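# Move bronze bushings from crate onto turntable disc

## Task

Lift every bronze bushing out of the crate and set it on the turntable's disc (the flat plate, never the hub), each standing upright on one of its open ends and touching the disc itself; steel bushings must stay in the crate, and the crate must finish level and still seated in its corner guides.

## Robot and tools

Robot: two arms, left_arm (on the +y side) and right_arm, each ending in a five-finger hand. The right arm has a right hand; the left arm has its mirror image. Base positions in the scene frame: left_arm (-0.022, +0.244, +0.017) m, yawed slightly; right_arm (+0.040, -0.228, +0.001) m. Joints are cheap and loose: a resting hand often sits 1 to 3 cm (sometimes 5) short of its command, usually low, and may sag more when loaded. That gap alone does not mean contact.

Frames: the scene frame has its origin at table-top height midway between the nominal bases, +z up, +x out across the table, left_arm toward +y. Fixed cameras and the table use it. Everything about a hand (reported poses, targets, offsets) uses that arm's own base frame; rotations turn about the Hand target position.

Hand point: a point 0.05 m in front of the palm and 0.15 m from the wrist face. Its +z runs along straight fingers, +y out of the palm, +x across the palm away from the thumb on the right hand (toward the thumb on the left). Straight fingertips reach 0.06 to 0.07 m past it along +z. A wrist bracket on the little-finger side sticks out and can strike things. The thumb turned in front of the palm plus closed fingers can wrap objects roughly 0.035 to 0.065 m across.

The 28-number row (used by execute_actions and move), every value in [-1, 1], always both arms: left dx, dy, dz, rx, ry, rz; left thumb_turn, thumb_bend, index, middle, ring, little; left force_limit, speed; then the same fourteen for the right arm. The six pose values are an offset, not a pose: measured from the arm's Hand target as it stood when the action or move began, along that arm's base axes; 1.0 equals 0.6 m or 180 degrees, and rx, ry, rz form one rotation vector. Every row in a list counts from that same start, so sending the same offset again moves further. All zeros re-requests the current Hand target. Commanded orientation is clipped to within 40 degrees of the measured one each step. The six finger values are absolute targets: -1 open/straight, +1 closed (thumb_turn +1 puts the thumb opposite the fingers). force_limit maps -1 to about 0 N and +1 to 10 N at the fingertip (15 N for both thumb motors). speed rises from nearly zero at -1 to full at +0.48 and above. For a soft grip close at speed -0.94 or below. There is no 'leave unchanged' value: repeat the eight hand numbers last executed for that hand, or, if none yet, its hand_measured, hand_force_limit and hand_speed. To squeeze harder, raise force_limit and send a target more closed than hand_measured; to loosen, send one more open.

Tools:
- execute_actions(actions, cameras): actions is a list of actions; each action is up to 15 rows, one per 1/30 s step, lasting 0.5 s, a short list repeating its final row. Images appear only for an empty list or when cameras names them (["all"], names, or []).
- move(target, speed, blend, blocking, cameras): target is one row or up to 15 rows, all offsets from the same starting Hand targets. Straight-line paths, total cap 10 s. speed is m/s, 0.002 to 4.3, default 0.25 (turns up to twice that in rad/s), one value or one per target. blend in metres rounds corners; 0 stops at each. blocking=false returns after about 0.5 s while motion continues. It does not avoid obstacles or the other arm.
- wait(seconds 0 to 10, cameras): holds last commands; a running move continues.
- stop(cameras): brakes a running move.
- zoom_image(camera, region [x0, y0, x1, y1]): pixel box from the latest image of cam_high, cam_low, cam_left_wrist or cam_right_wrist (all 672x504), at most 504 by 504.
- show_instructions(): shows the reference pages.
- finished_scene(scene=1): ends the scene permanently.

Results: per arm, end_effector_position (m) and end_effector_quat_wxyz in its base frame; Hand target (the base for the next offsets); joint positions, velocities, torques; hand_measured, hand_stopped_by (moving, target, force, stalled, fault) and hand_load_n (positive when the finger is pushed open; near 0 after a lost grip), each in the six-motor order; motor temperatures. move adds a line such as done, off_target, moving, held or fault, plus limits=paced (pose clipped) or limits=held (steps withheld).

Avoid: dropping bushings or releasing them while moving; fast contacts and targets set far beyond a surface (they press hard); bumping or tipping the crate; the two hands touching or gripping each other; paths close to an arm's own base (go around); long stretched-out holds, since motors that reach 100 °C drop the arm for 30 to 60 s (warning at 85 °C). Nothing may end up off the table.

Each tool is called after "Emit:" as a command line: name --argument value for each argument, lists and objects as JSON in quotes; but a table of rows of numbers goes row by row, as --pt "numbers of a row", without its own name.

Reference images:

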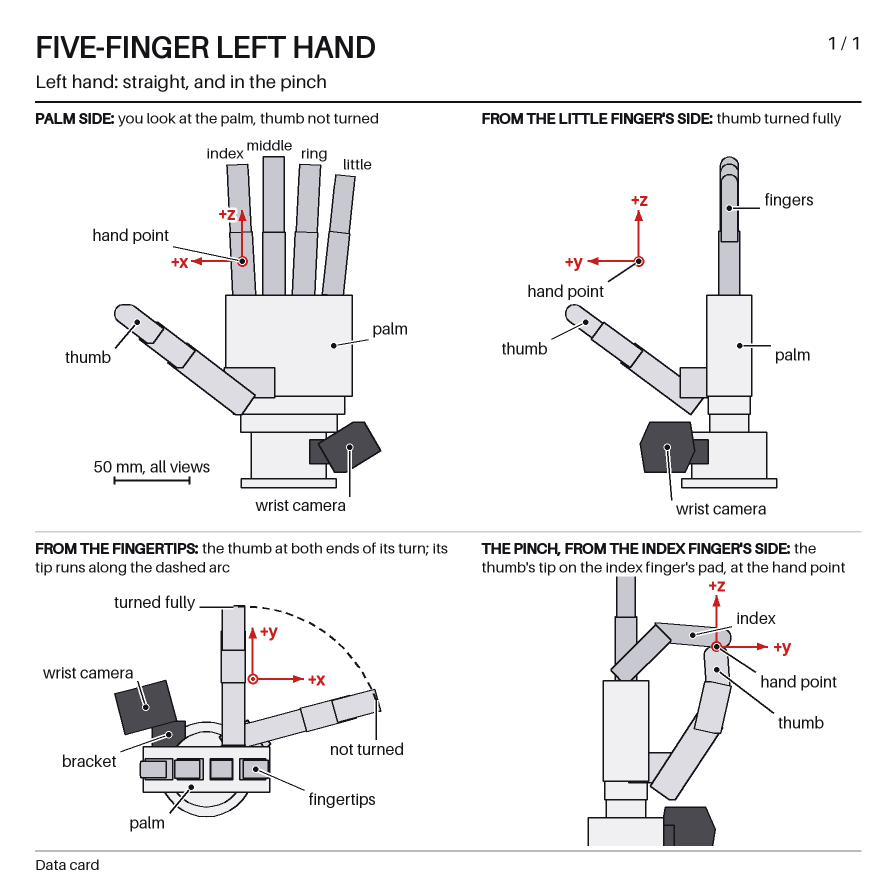

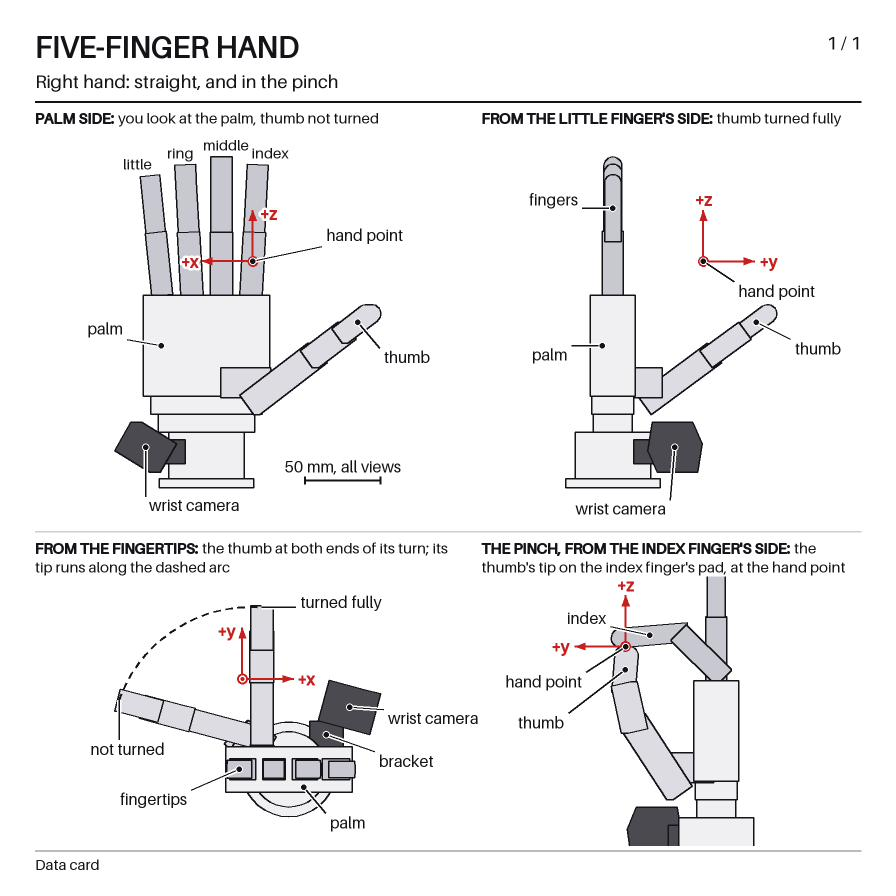

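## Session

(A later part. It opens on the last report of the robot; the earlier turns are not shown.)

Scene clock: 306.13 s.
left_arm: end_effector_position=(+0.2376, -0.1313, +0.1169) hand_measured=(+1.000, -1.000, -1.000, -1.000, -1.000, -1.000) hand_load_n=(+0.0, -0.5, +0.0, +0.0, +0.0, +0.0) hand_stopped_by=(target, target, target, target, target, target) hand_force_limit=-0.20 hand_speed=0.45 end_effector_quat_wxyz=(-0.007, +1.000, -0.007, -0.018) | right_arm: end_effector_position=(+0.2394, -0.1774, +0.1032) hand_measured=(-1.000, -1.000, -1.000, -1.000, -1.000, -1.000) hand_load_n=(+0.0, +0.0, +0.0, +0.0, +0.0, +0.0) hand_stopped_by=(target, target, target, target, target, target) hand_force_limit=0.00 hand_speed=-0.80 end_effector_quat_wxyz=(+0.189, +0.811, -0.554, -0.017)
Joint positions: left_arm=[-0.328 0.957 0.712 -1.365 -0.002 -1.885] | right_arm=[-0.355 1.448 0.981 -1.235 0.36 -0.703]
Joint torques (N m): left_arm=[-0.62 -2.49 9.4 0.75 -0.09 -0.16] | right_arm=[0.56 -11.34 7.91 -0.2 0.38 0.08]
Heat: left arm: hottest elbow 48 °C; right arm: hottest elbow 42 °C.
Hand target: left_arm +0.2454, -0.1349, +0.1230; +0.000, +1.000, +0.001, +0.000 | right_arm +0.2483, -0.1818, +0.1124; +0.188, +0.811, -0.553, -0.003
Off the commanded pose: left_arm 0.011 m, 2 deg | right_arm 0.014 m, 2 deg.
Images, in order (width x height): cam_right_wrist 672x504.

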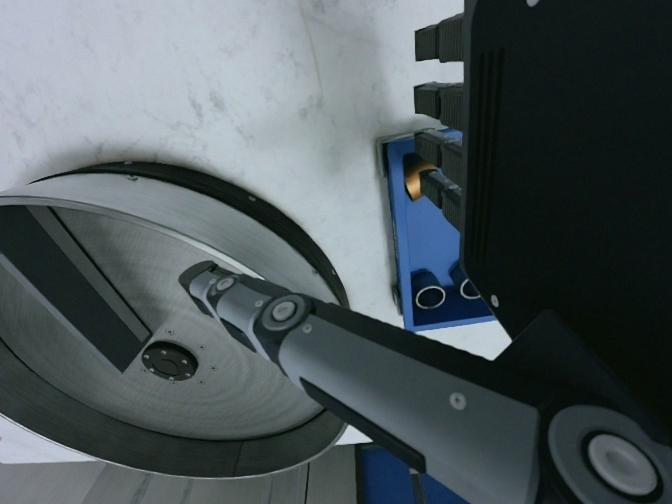

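Emit:
move --pt "-0.001 0.0 0 0 0 0 1 -1 -1 1 1 1 -0.2 0.45 0 0 0 0 0 0 -1 -1 -1 -1 -1 -1 0 -0.8" --pt "-0.001 0.001 -0.05 0 0 0 1 -1 -1 1 1 1 -0.2 0.45 0 0 0 0 0 0 -1 -1 -1 -1 -1 -1 0 -0.8" --speed 0.08 --cameras '["cam_right_wrist", "cam_low"]'

Emit:
zoom_image --camera "cam_low" --region '[530, 245, 620, 315]'

Scene clock: 309.50 s.
left_arm: end_effector_position=(+0.2368, -0.1310, +0.0908) hand_measured=(+1.000, -1.000, -1.000, +1.000, +1.000, +1.000) hand_load_n=(+0.0, +0.0, +0.0, +0.0, +0.0, +0.0) hand_stopped_by=(target, target, target, target, target, target) hand_force_limit=-0.20 hand_speed=0.45 end_effector_quat_wxyz=(-0.005, +1.000, -0.007, -0.011) | right_arm: end_effector_position=(+0.2394, -0.1774, +0.1032) hand_measured=(-1.000, -1.000, -1.000, -1.000, -1.000, -1.000) hand_load_n=(+0.0, +0.0, +0.0, +0.0, +0.0, +0.0) hand_stopped_by=(target, target, target, target, target, target) hand_force_limit=0.00 hand_speed=-0.80 end_effector_quat_wxyz=(+0.189, +0.811, -0.554, -0.017)
Joint positions: left_arm=[-0.328 0.966 0.645 -1.273 -0.002 -1.885] | right_arm=[-0.355 1.448 0.981 -1.235 0.36 -0.703]
Joint torques (N m): left_arm=[-0.5 -1.32 9.22 0.83 -0.08 -0.14] | right_arm=[0.62 -11.34 7.91 -0.18 0.38 0.08]
Heat: left arm: hottest elbow 48 °C; right arm: hottest elbow 42 °C.
Hand target: left_arm +0.2448, -0.1343, +0.0930; +0.000, +1.000, +0.001, +0.000 | right_arm +0.2483, -0.1818, +0.1124; +0.188, +0.811, -0.553, -0.003
Off the commanded pose: left_arm 0.009 m, 2 deg | right_arm 0.014 m, 2 deg.
move: off_target (right_arm)
Images, in order (width x height): cam_low 672x504, cam_right_wrist 672x504.

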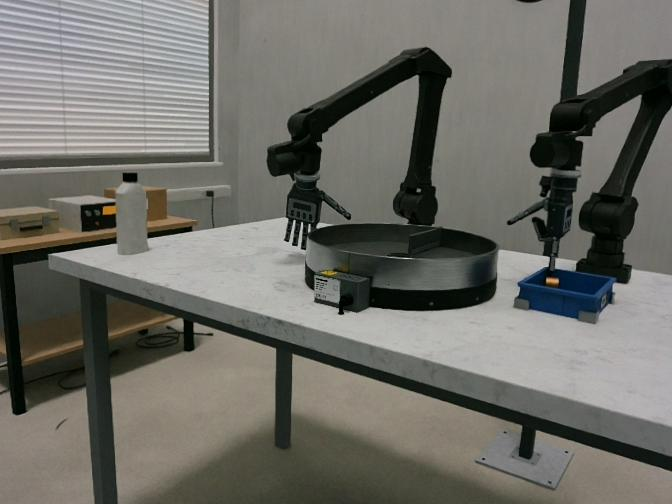

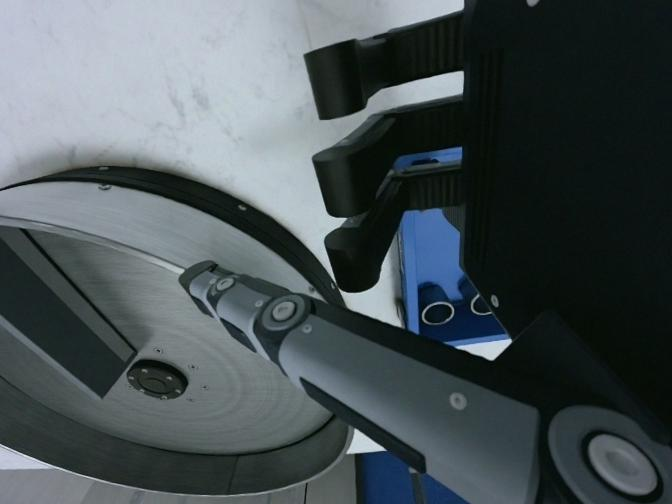

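Scaled by 5.600 from the camera's 672x504 image, which has a finer 960x720 frame.

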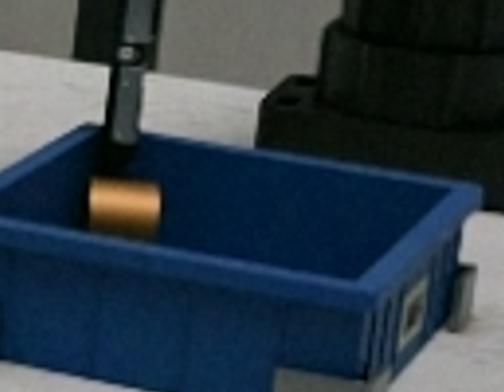

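Emit:
zoom_image --camera "cam_low" --region '[530, 250, 575, 295]'

Scaled by 11.200 from the camera's 672x504 image, which has a finer 960x720 frame.

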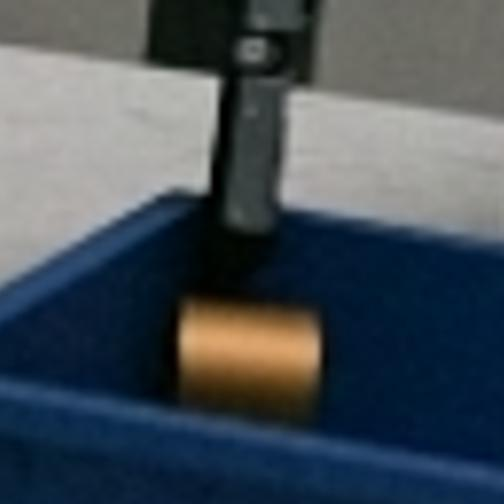

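Emit:
move --pt "0.0 0.001 -0.025 0 0 0 1 -1 -1 1 1 1 -0.2 0.45 0 0 0 0 0 0 -1 -1 -1 -1 -1 -1 0 -0.8" --pt "0.0 0.001 -0.043 0 0 0 1 -1 -1 1 1 1 -0.2 0.45 0 0 0 0 0 0 -1 -1 -1 -1 -1 -1 0 -0.8" --speed 0.04 --cameras '["cam_low"]'

Emit:
zoom_image --camera "cam_low" --region '[530, 250, 575, 295]'

Scene clock: 313.90 s.
left_arm: end_effector_position=(+0.2509, -0.1355, +0.0861) hand_measured=(+1.000, -1.000, -1.000, +1.000, +1.000, +1.000) hand_load_n=(+0.0, +0.0, +0.0, +0.0, +0.0, +0.0) hand_stopped_by=(target, target, target, target, target, target) hand_force_limit=-0.20 hand_speed=0.45 end_effector_quat_wxyz=(+0.004, +1.000, -0.007, +0.018) | right_arm: end_effector_position=(+0.2394, -0.1774, +0.1032) hand_measured=(-1.000, -1.000, -1.000, -1.000, -1.000, -1.000) hand_load_n=(+0.0, +0.0, +0.0, +0.0, +0.0, +0.0) hand_stopped_by=(target, target, target, target, target, target) hand_force_limit=0.00 hand_speed=-0.80 end_effector_quat_wxyz=(+0.189, +0.811, -0.554, -0.017)
Joint positions: left_arm=[-0.328 0.97 0.626 -1.19 -0.004 -1.885] | right_arm=[-0.355 1.448 0.981 -1.235 0.36 -0.703]
Joint torques (N m): left_arm=[-0.21 0.15 6.48 0.79 -0.04 -0.11] | right_arm=[0.62 -11.34 7.91 -0.2 0.38 0.08]
Heat: left arm: hottest elbow 47 °C; right arm: hottest elbow 42 °C.
Hand target: left_arm +0.2448, -0.1337, +0.0672; +0.000, +1.000, +0.001, +0.000 | right_arm +0.2483, -0.1818, +0.1124; +0.188, +0.811, -0.553, -0.003
Off the commanded pose: left_arm 0.020 m, 2 deg | right_arm 0.014 m, 2 deg.
move: off_target (left_arm, right_arm)
Images, in order (width x height): cam_low 672x504.

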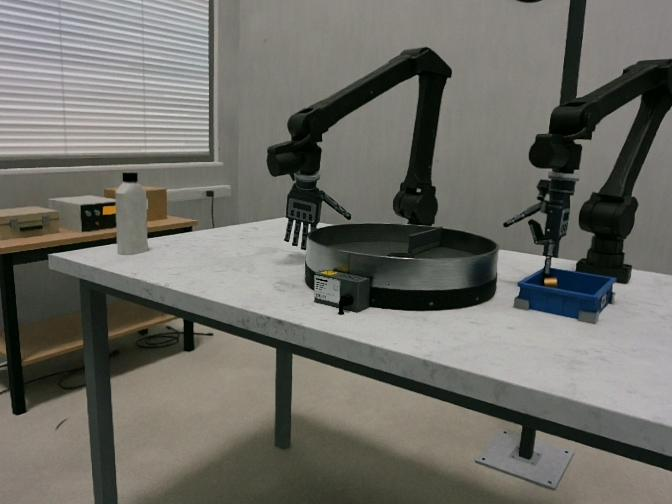

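Scaled by 11.200 from the camera's 672x504 image, which has a finer 960x720 frame.

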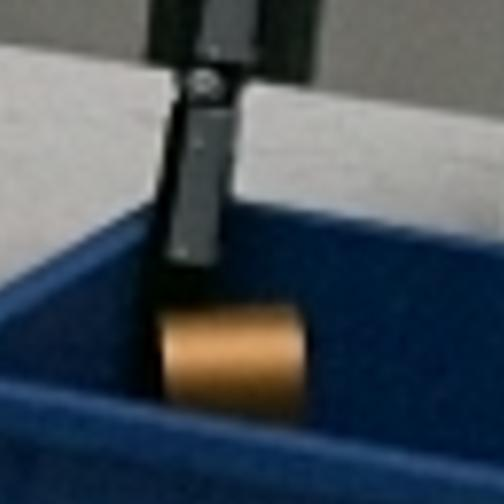

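Emit:
move --pt "0.002 0.0 0.05 0 0 0 1 -1 -1 1 1 1 -0.2 0.45 0 0 0 0 0 0 -1 -1 -1 -1 -1 -1 0 -0.8" --pt "0.002 0.0 0.0 0 0 0 1 -1 -1 1 1 1 -0.2 0.45 0 0 0 0 0 0 -1 -1 -1 -1 -1 -1 0 -0.8" --speed 0.06 --cameras '["cam_low"]'

Emit:
zoom_image --camera "cam_low" --region '[530, 250, 575, 295]'

Scene clock: 317.63 s.
left_arm: end_effector_position=(+0.2379, -0.1298, +0.0646) hand_measured=(+1.000, -1.000, -1.000, +1.000, +1.000, +1.000) hand_load_n=(+0.0, +0.0, +0.0, +0.0, +0.0, +0.0) hand_stopped_by=(target, target, target, target, target, target) hand_force_limit=-0.20 hand_speed=0.45 end_effector_quat_wxyz=(-0.006, +1.000, -0.004, -0.011) | right_arm: end_effector_position=(+0.2394, -0.1774, +0.1032) hand_measured=(-1.000, -1.000, -1.000, -1.000, -1.000, -1.000) hand_load_n=(+0.0, +0.0, +0.0, +0.0, +0.0, +0.0) hand_stopped_by=(target, target, target, target, target, target) hand_force_limit=0.00 hand_speed=-0.80 end_effector_quat_wxyz=(+0.189, +0.811, -0.554, -0.017)
Joint positions: left_arm=[-0.323 1.003 0.593 -1.186 -0.004 -1.885] | right_arm=[-0.355 1.448 0.981 -1.235 0.36 -0.703]
Joint torques (N m): left_arm=[-0.09 -1.44 8.98 0.8 -0.01 -0.1] | right_arm=[0.62 -11.34 7.91 -0.18 0.38 0.08]
Heat: left arm: hottest elbow 47 °C; right arm: hottest elbow 42 °C.
Hand target: left_arm +0.2460, -0.1337, +0.0672; +0.000, +1.000, +0.001, +0.000 | right_arm +0.2483, -0.1818, +0.1124; +0.188, +0.811, -0.553, -0.003
Off the commanded pose: left_arm 0.009 m, 2 deg | right_arm 0.014 m, 2 deg.
move: off_target (right_arm)
Images, in order (width x height): cam_low 672x504.

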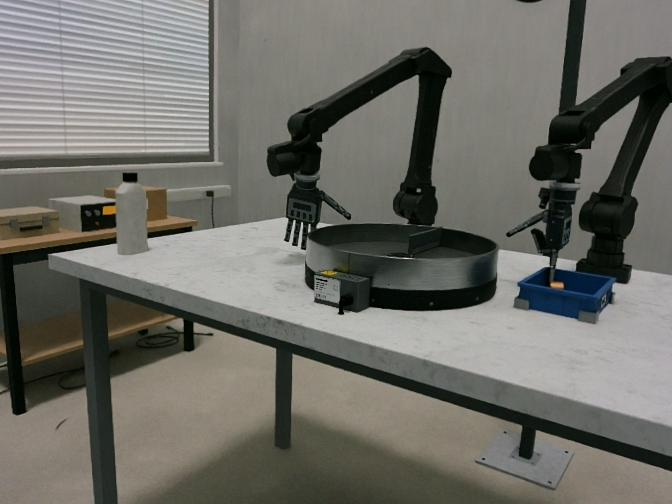

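Scaled by 11.200 from the camera's 672x504 image, which has a finer 960x720 frame.

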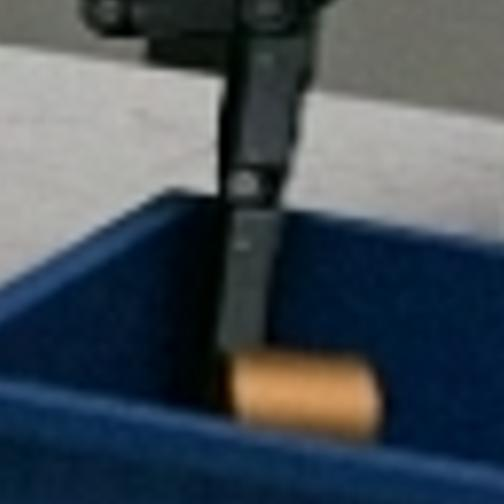

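Emit:
move --pt "0.03 -0.02 0.12 0 0 0 1 -1 -1 -1 -1 -1 -0.2 0.45 0 0 0 0 0 0 -1 -1 -1 -1 -1 -1 0 -0.8" --speed 0.15 --cameras '["cam_right_wrist"]'

Emit:
zoom_image --camera "cam_right_wrist" --region '[340, 100, 540, 300]'

Scene clock: 319.53 s.
left_arm: end_effector_position=(+0.2452, -0.1333, +0.1105) hand_measured=(+1.000, -1.000, -1.000, -0.748, -1.000, -1.000) hand_load_n=(+0.0, +0.0, +1.5, -10.5, +0.0, +0.0) hand_stopped_by=(target, target, target, stalled, target, target) hand_force_limit=-0.20 hand_speed=0.45 end_effector_quat_wxyz=(-0.012, +0.999, +0.010, -0.029) | right_arm: end_effector_position=(+0.2394, -0.1774, +0.1032) hand_measured=(-1.000, -1.000, -1.000, -1.000, -1.000, -1.000) hand_load_n=(+0.0, +0.0, +0.0, +0.0, +0.0, +0.0) hand_stopped_by=(target, target, target, target, target, target) hand_force_limit=0.00 hand_speed=-0.80 end_effector_quat_wxyz=(+0.189, +0.811, -0.554, -0.017)
Joint positions: left_arm=[-0.334 1.003 0.725 -1.356 -0.004 -1.925] | right_arm=[-0.355 1.448 0.981 -1.235 0.36 -0.703]
Joint torques (N m): left_arm=[-0.73 -2.37 14.31 -0.42 0 -0.04] | right_arm=[0.56 -11.34 7.92 -0.18 0.38 0.08]
Heat: left arm: hottest elbow 47 °C; right arm: hottest elbow 42 °C.
Hand target: left_arm +0.2640, -0.1457, +0.1392; +0.000, +1.000, +0.001, +0.000 | right_arm +0.2483, -0.1818, +0.1124; +0.188, +0.811, -0.553, -0.003
Off the commanded pose: left_arm 0.036 m, 4 deg | right_arm 0.014 m, 2 deg.
move: off_target (left_arm, right_arm)
Images, in order (width x height): cam_right_wrist 672x504.

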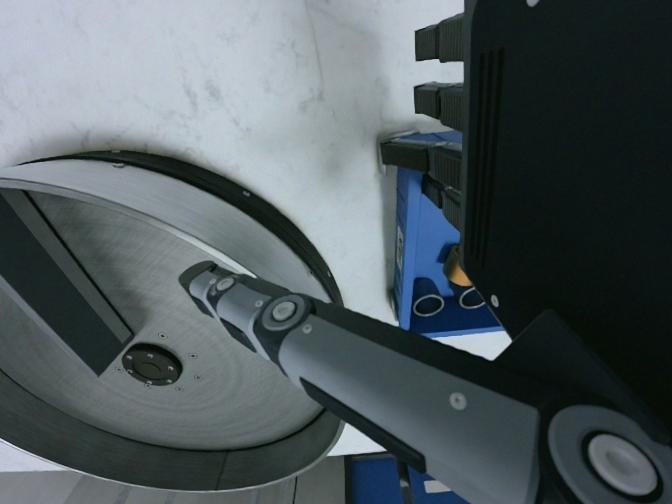

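Scaled by 2.520 from the camera's 672x504 image, which has a finer 960x720 frame.

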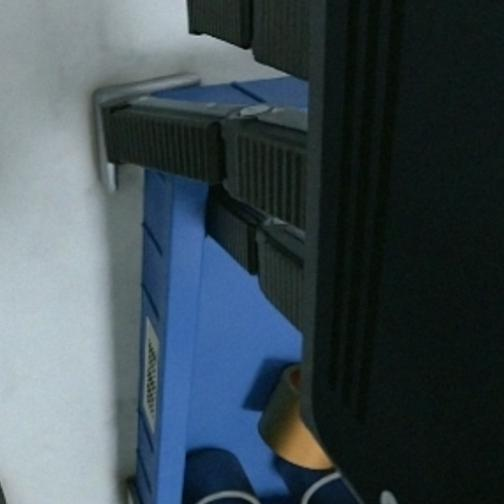

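Emit:
execute_actions --actions '[[[0,0,0.02,0,0,0,1,-1,-1,-0.7,-1,-1,-0.2,0.0,0,0,0,0,0,0,-1,-1,-1,-1,-1,-1,0,-0.8]]]' --cameras '["cam_right_wrist", "cam_low", "cam_high"]'

Emit:
zoom_image --camera "cam_low" --region '[500, 220, 650, 330]'

Emit:
zoom_image --camera "cam_high" --region '[400, 80, 520, 190]'

Scene clock: 321.33 s.
left_arm: end_effector_position=(+0.2498, -0.1392, +0.1267) hand_measured=(+1.000, -1.000, -1.000, -0.700, -1.000, -1.000) hand_load_n=(+0.0, -0.5, +0.0, +0.0, +0.0, +0.0) hand_stopped_by=(target, target, target, target, target, target) hand_force_limit=-0.20 hand_speed=0.00 end_effector_quat_wxyz=(-0.011, +1.000, +0.002, -0.024) | right_arm: end_effector_position=(+0.2394, -0.1774, +0.1032) hand_measured=(-1.000, -1.000, -1.000, -1.000, -1.000, -1.000) hand_load_n=(+0.0, +0.0, +0.0, +0.0, +0.0, +0.0) hand_stopped_by=(target, target, target, target, target, target) hand_force_limit=0.00 hand_speed=-0.80 end_effector_quat_wxyz=(+0.189, +0.811, -0.554, -0.017)
Joint positions: left_arm=[-0.35 1.003 0.767 -1.388 -0.005 -1.925] | right_arm=[-0.355 1.448 0.981 -1.235 0.36 -0.703]
Joint torques (N m): left_arm=[-0.62 -2.84 13.2 -0.49 0.04 -0.05] | right_arm=[0.56 -11.34 7.91 -0.18 0.37 0.08]
Heat: left arm: hottest elbow 47 °C; right arm: hottest elbow 42 °C.
Hand target: left_arm +0.2640, -0.1457, +0.1512; +0.000, +1.000, +0.001, +0.000 | right_arm +0.2483, -0.1818, +0.1124; +0.188, +0.811, -0.553, -0.003
Off the commanded pose: left_arm 0.029 m, 3 deg | right_arm 0.014 m, 2 deg.
Images, in order (width x height): cam_high 672x504, cam_low 672x504, cam_right_wrist 672x504.

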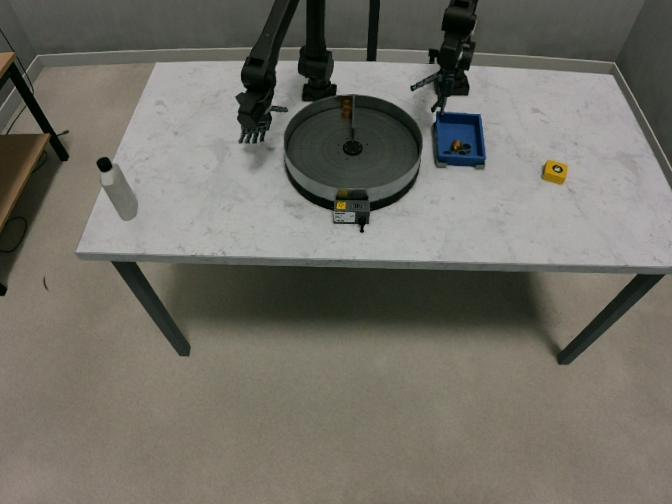

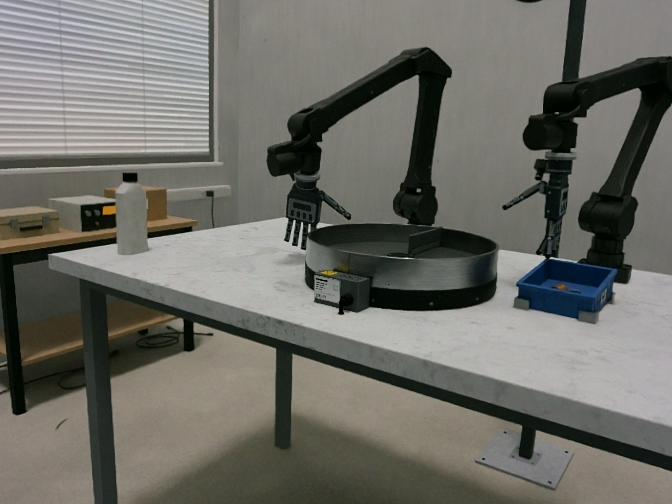

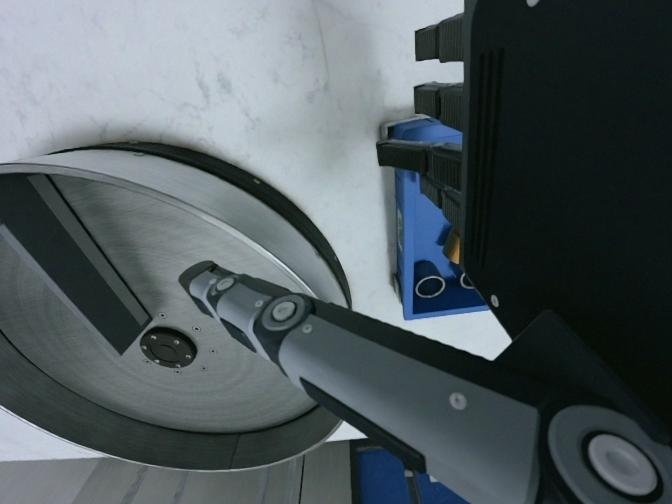

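Scaled by 3.360 from the camera's 672x504 image, which has a finer 960x720 frame.

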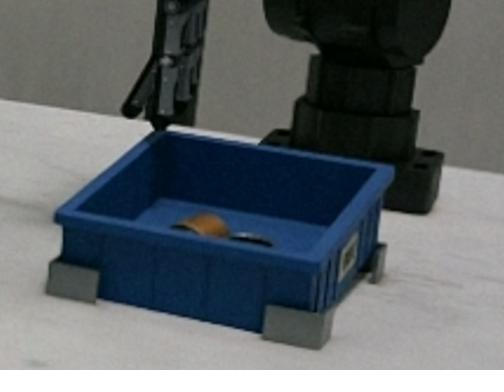

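Scaled by 4.200 from the camera's 672x504 image, which has a finer 960x720 frame.

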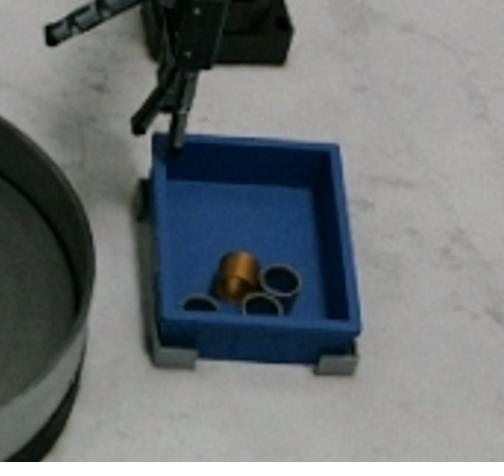

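Emit:
zoom_image --camera "cam_low" --region '[525, 235, 585, 295]'

Emit:
zoom_image --camera "cam_right_wrist" --region '[360, 100, 500, 220]'

Emit:
zoom_image --camera "cam_low" --region '[500, 260, 640, 340]'

Scaled by 8.400 from the camera's 672x504 image, which has a finer 960x720 frame.

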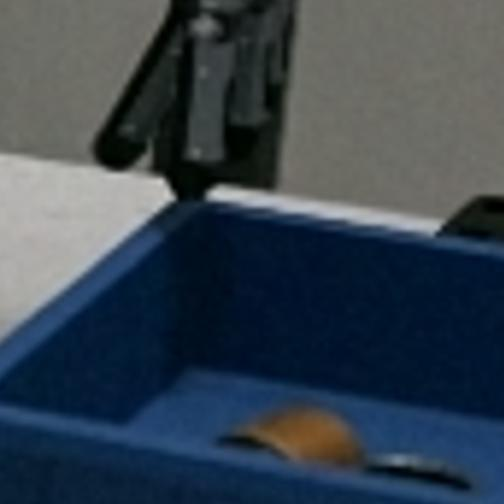

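Scaled by 3.600 from the camera's 672x504 image, which has a finer 960x720 frame.

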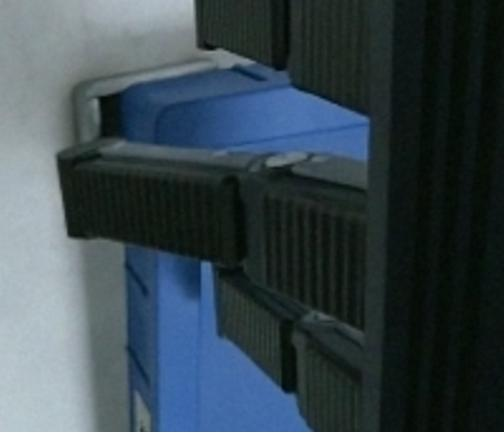

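Scaled by 3.600 from the camera's 672x504 image, which has a finer 960x720 frame.

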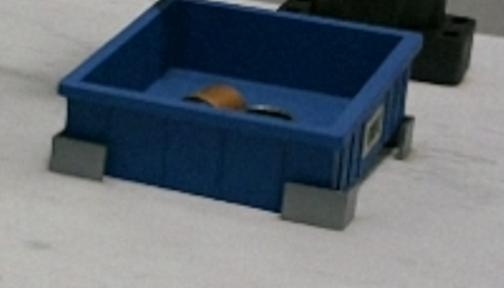

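Emit:
move --pt "0.02 0.0 0.1 0 0 0 1 -1 -1 -0.7 -1 -1 -0.2 0.0 0 0 0 0 0 0 -1 -1 -1 -1 -1 -1 0 -0.8" --speed 0.12 --cameras '["cam_right_wrist", "cam_low", "cam_high"]'

Emit:
zoom_image --camera "cam_low" --region '[500, 240, 640, 340]'

Emit:
zoom_image --camera "cam_high" --region '[420, 100, 500, 180]'

Emit:
zoom_image --camera "cam_right_wrist" --region '[320, 100, 500, 300]'

Scene clock: 325.20 s.
left_arm: end_effector_position=(+0.2619, -0.1436, +0.1890) hand_measured=(+1.000, -1.000, -1.000, -0.700, -1.000, -1.000) hand_load_n=(+0.0, +0.0, +0.0, +0.0, +0.0, +0.0) hand_stopped_by=(target, target, target, target, target, target) hand_force_limit=-0.20 hand_speed=0.00 end_effector_quat_wxyz=(-0.009, +1.000, +0.002, -0.018) | right_arm: end_effector_position=(+0.2394, -0.1774, +0.1032) hand_measured=(-1.000, -1.000, -1.000, -1.000, -1.000, -1.000) hand_load_n=(+0.0, +0.0, +0.0, +0.0, +0.0, +0.0) hand_stopped_by=(target, target, target, target, target, target) hand_force_limit=0.00 hand_speed=-0.80 end_effector_quat_wxyz=(+0.189, +0.811, -0.554, -0.017)
Joint positions: left_arm=[-0.35 1.003 0.932 -1.54 -0.005 -1.925] | right_arm=[-0.355 1.448 0.981 -1.235 0.36 -0.703]
Joint torques (N m): left_arm=[0.67 -2.08 13.79 -0.5 0.02 0.1] | right_arm=[0.62 -11.34 7.92 -0.2 0.38 0.08]
Heat: left arm: hottest elbow 48 °C; right arm: hottest elbow 42 °C.
Hand target: left_arm +0.2760, -0.1457, +0.2112; +0.000, +1.000, +0.001, +0.000 | right_arm +0.2483, -0.1818, +0.1124; +0.188, +0.811, -0.553, -0.003
Off the commanded pose: left_arm 0.026 m, 2 deg | right_arm 0.014 m, 2 deg.
move: off_target (left_arm, right_arm)
Images, in order (width x height): cam_high 672x504, cam_low 672x504, cam_right_wrist 672x504.

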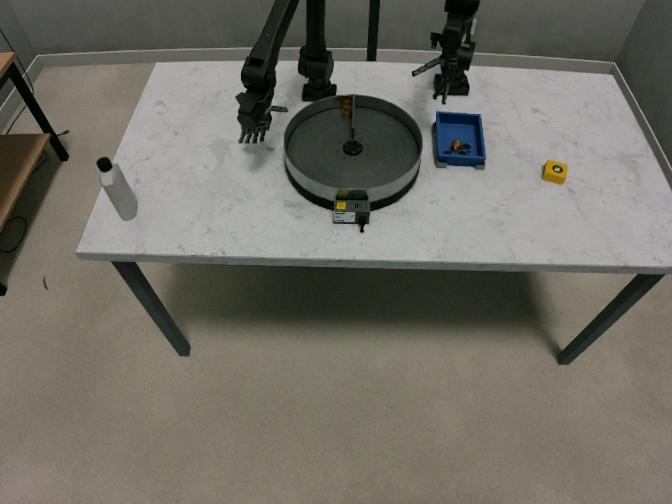

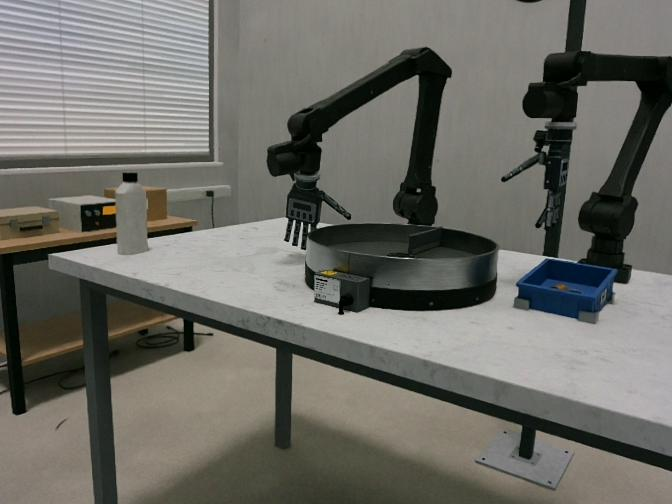

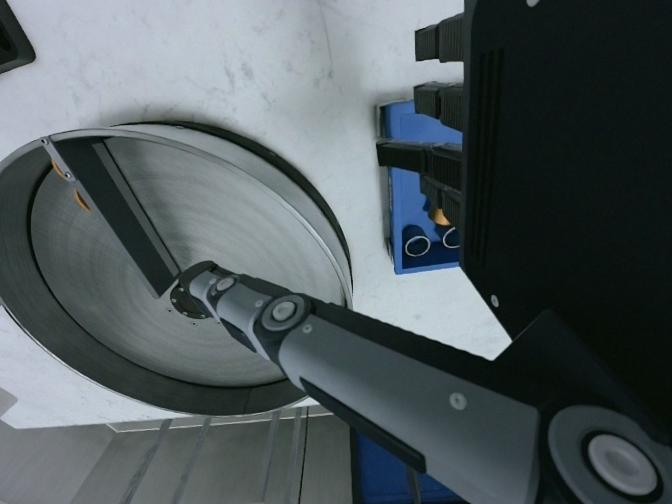

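Scaled by 3.600 from the camera's 672x504 image, which has a finer 960x720 frame.

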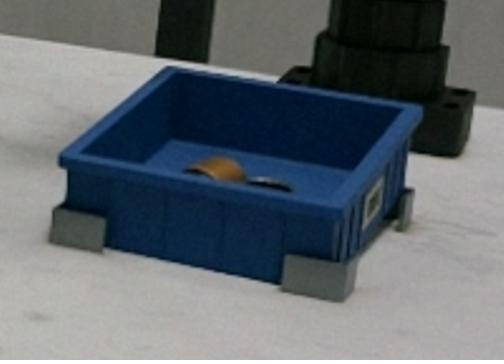

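Scaled by 6.300 from the camera's 672x504 image, which has a finer 960x720 frame.

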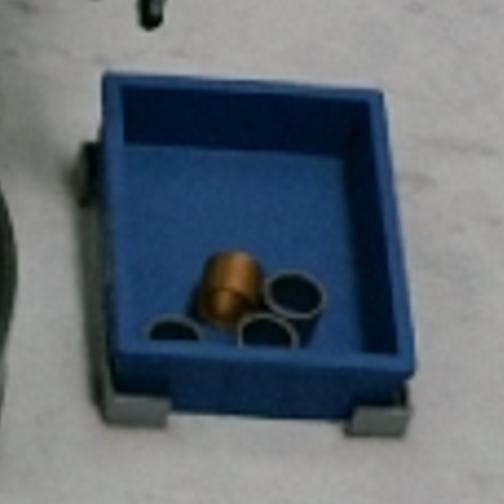

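Scaled by 2.520 from the camera's 672x504 image, which has a finer 960x720 frame.

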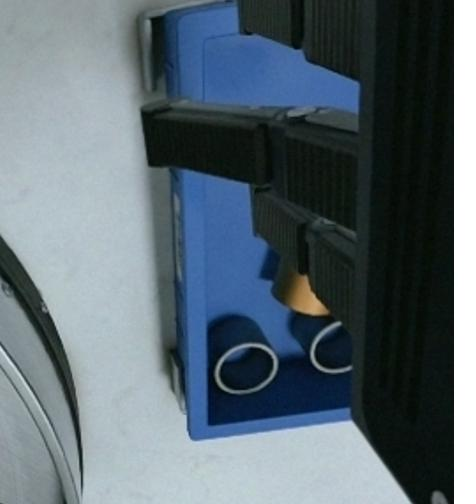

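Emit:
move --pt "0.0233 0.168 -0.08 0 0 0 1 -1 1 1 1 1 -0.2 0.4 0 0 0 0 0 0 -1 -1 -1 -1 -1 -1 0 -0.8" --pt "0.0233 0.168 -0.192 0 0 0 1 -1 1 1 1 1 -0.2 0.4 0 0 0 0 0 0 -1 -1 -1 -1 -1 -1 0 -0.8" --speed 0.15 --blend '[0.02, 0]' --cameras '["cam_right_wrist", "cam_low"]'

Emit:
zoom_image --camera "cam_low" --region '[500, 220, 640, 330]'

Scene clock: 329.63 s.
left_arm: end_effector_position=(+0.2827, -0.0434, +0.0933) hand_measured=(+1.000, -1.000, +1.000, +1.000, +1.000, +1.000) hand_load_n=(+0.0, +0.0, +0.0, +0.0, +0.0, +0.0) hand_stopped_by=(target, target, target, target, target, target) hand_force_limit=-0.20 hand_speed=0.40 end_effector_quat_wxyz=(-0.004, +1.000, +0.011, -0.013) | right_arm: end_effector_position=(+0.2394, -0.1774, +0.1032) hand_measured=(-1.000, -1.000, -1.000, -1.000, -1.000, -1.000) hand_load_n=(+0.0, +0.0, +0.0, +0.0, +0.0, +0.0) hand_stopped_by=(target, target, target, target, target, target) hand_force_limit=0.00 hand_speed=-0.80 end_effector_quat_wxyz=(+0.189, +0.811, -0.554, -0.017)
Joint positions: left_arm=[0.058 1.07 0.715 -1.241 -0.01 -1.534] | right_arm=[-0.355 1.448 0.981 -1.235 0.36 -0.703]
Joint torques (N m): left_arm=[0.62 -2.61 9.18 0.79 0.2 0.15] | right_arm=[0.62 -11.34 7.92 -0.18 0.37 0.08]
Heat: left arm: hottest elbow 48 °C; right arm: hottest elbow 42 °C.
Hand target: left_arm +0.2900, -0.0449, +0.0960; +0.000, +1.000, +0.001, +0.000 | right_arm +0.2483, -0.1818, +0.1124; +0.188, +0.811, -0.553, -0.003
Off the commanded pose: left_arm 0.008 m, 2 deg | right_arm 0.014 m, 2 deg.
move: off_target (right_arm)
Images, in order (width x height): cam_low 672x504, cam_right_wrist 672x504.

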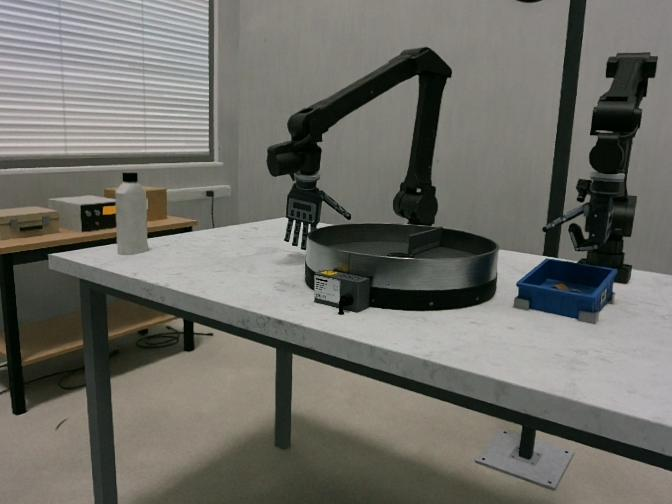

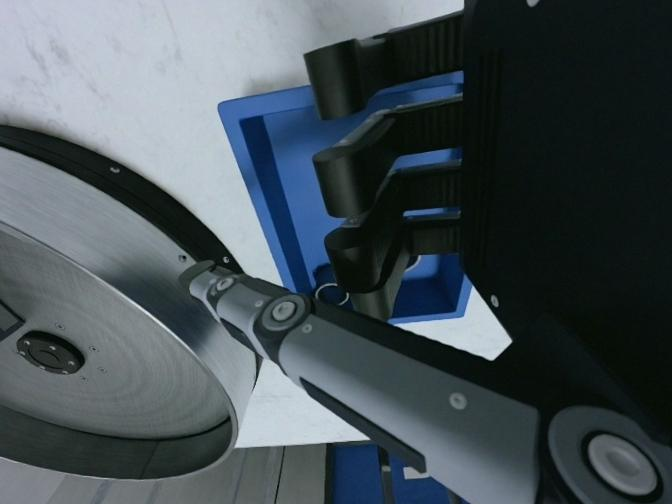

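Scaled by 3.600 from the camera's 672x504 image, which has a finer 960x720 frame.

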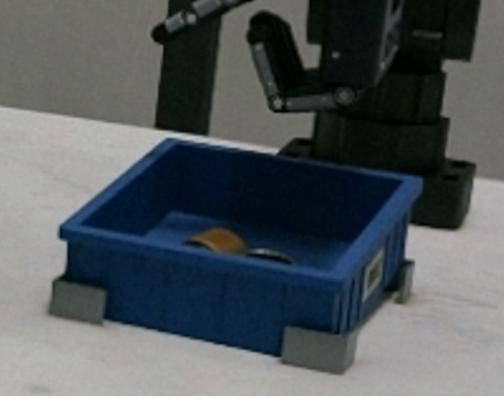

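Emit:
move --pt "-0.008 0.0 -0.05 0 0 0 1 -1 1 1 1 1 -0.2 0.4 0 0 0 0 0 0 -1 -1 -1 -1 -1 -1 0 -0.8" --pt "-0.008 0.0 -0.07 0 0 0 1 -1 1 1 1 1 -0.2 0.4 0 0 0 0 0 0 -1 -1 -1 -1 -1 -1 0 -0.8" --speed 0.05 --cameras '["cam_right_wrist", "cam_low"]'

Emit:
zoom_image --camera "cam_low" --region '[500, 220, 640, 330]'

Scene clock: 332.20 s.
left_arm: end_effector_position=(+0.2780, -0.0432, +0.0549) hand_measured=(+1.000, -1.000, +1.000, +1.000, +1.000, +1.000) hand_load_n=(+0.0, +0.0, +0.0, +0.5, +0.5, -1.0) hand_stopped_by=(target, target, target, target, target, target) hand_force_limit=-0.20 hand_speed=0.40 end_effector_quat_wxyz=(-0.004, +1.000, +0.005, -0.011) | right_arm: end_effector_position=(+0.2394, -0.1774, +0.1032) hand_measured=(-1.000, -1.000, -1.000, -1.000, -1.000, -1.000) hand_load_n=(+0.0, +0.0, +0.0, +0.5, +0.0, +0.0) hand_stopped_by=(target, target, target, target, target, target) hand_force_limit=0.00 hand_speed=-0.80 end_effector_quat_wxyz=(+0.189, +0.811, -0.554, -0.017)
Joint positions: left_arm=[0.062 1.108 0.631 -1.115 -0.01 -1.52] | right_arm=[-0.355 1.448 0.981 -1.235 0.36 -0.703]
Joint torques (N m): left_arm=[0.62 -2.26 8.29 1.14 0.17 0.12] | right_arm=[0.62 -11.34 7.92 -0.2 0.38 0.08]
Heat: left arm: hottest elbow 47 °C; right arm: hottest elbow 42 °C.
Hand target: left_arm +0.2852, -0.0449, +0.0540; +0.000, +1.000, +0.001, +0.000 | right_arm +0.2483, -0.1818, +0.1124; +0.188, +0.811, -0.553, -0.003
Off the commanded pose: left_arm 0.007 m, 1 deg | right_arm 0.014 m, 2 deg.
move: off_target (right_arm)
Images, in order (width x height): cam_low 672x504, cam_right_wrist 672x504.

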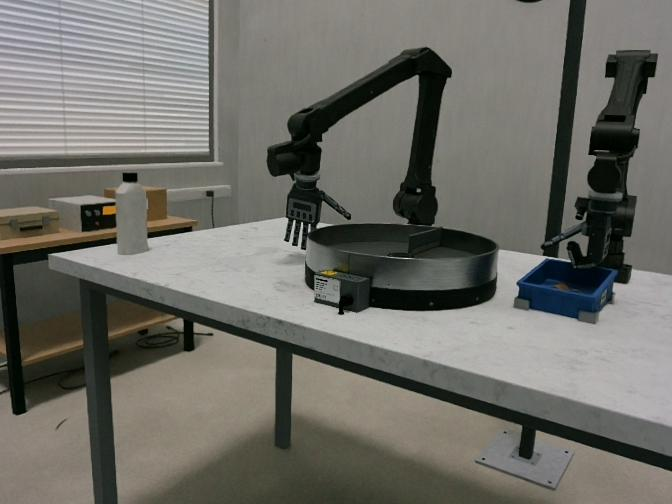

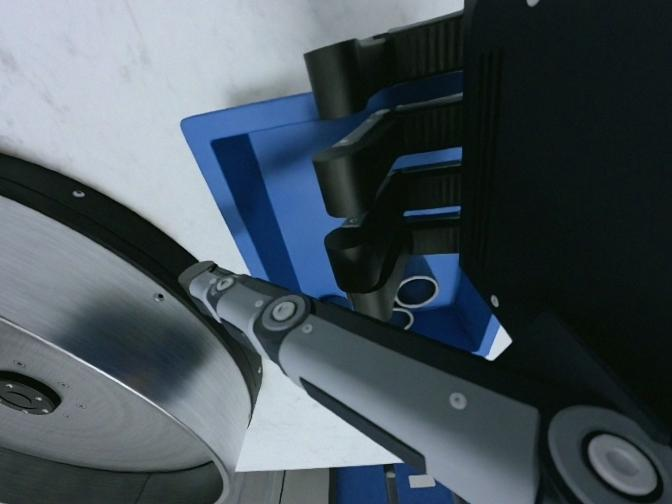

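Scaled by 3.600 from the camera's 672x504 image, which has a finer 960x720 frame.

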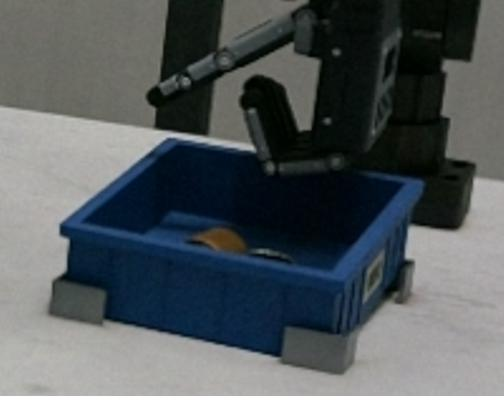

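Emit:
move --pt "0.0 0.0 -0.014 0 0 0 1 -1 1 1 1 1 -0.2 0.4 0 0 0 0 0 0 -1 -1 -1 -1 -1 -1 0 -0.8" --speed 0.04 --cameras '["cam_low"]'

Emit:
zoom_image --camera "cam_low" --region '[500, 220, 640, 330]'

Scene clock: 333.57 s.
left_arm: end_effector_position=(+0.2770, -0.0440, +0.0431) hand_measured=(+1.000, -1.000, +1.000, +1.000, +1.000, +1.000) hand_load_n=(+0.0, +0.0, +0.5, +0.0, +0.0, +0.0) hand_stopped_by=(target, target, target, target, target, target) hand_force_limit=-0.20 hand_speed=0.40 end_effector_quat_wxyz=(-0.003, +1.000, +0.005, -0.013) | right_arm: end_effector_position=(+0.2394, -0.1774, +0.1032) hand_measured=(-1.000, -1.000, -1.000, -1.000, -1.000, -1.000) hand_load_n=(+0.0, +0.0, +0.0, +0.0, +0.0, +0.0) hand_stopped_by=(target, target, target, target, target, target) hand_force_limit=0.00 hand_speed=-0.80 end_effector_quat_wxyz=(+0.189, +0.811, -0.554, -0.017)
Joint positions: left_arm=[0.06 1.128 0.609 -1.077 -0.008 -1.52] | right_arm=[-0.355 1.448 0.981 -1.235 0.36 -0.703]
Joint torques (N m): left_arm=[0.44 -2.78 8.55 0.79 0.15 0.12] | right_arm=[0.62 -11.34 7.91 -0.18 0.38 0.08]
Heat: left arm: hottest elbow 47 °C; right arm: hottest elbow 42 °C.
Hand target: left_arm +0.2852, -0.0449, +0.0456; +0.000, +1.000, +0.001, +0.000 | right_arm +0.2483, -0.1818, +0.1124; +0.188, +0.811, -0.553, -0.003
Off the commanded pose: left_arm 0.009 m, 2 deg | right_arm 0.014 m, 2 deg.
move: off_target (right_arm)
Images, in order (width x height): cam_low 672x504.

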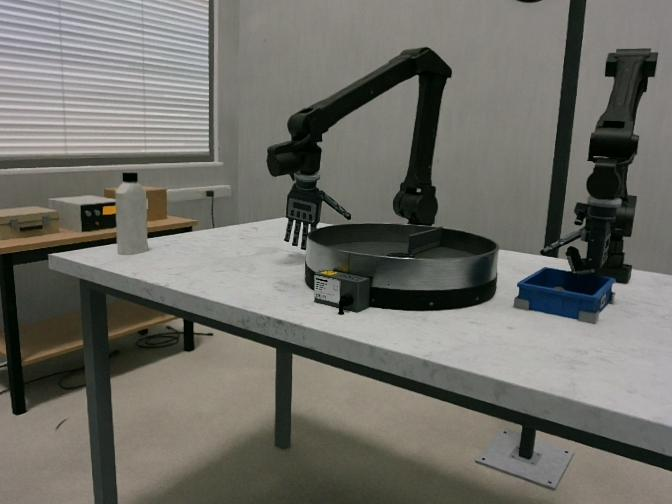

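Scaled by 3.600 from the camera's 672x504 image, which has a finer 960x720 frame.

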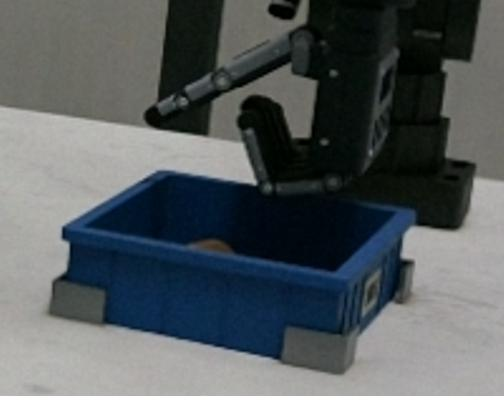

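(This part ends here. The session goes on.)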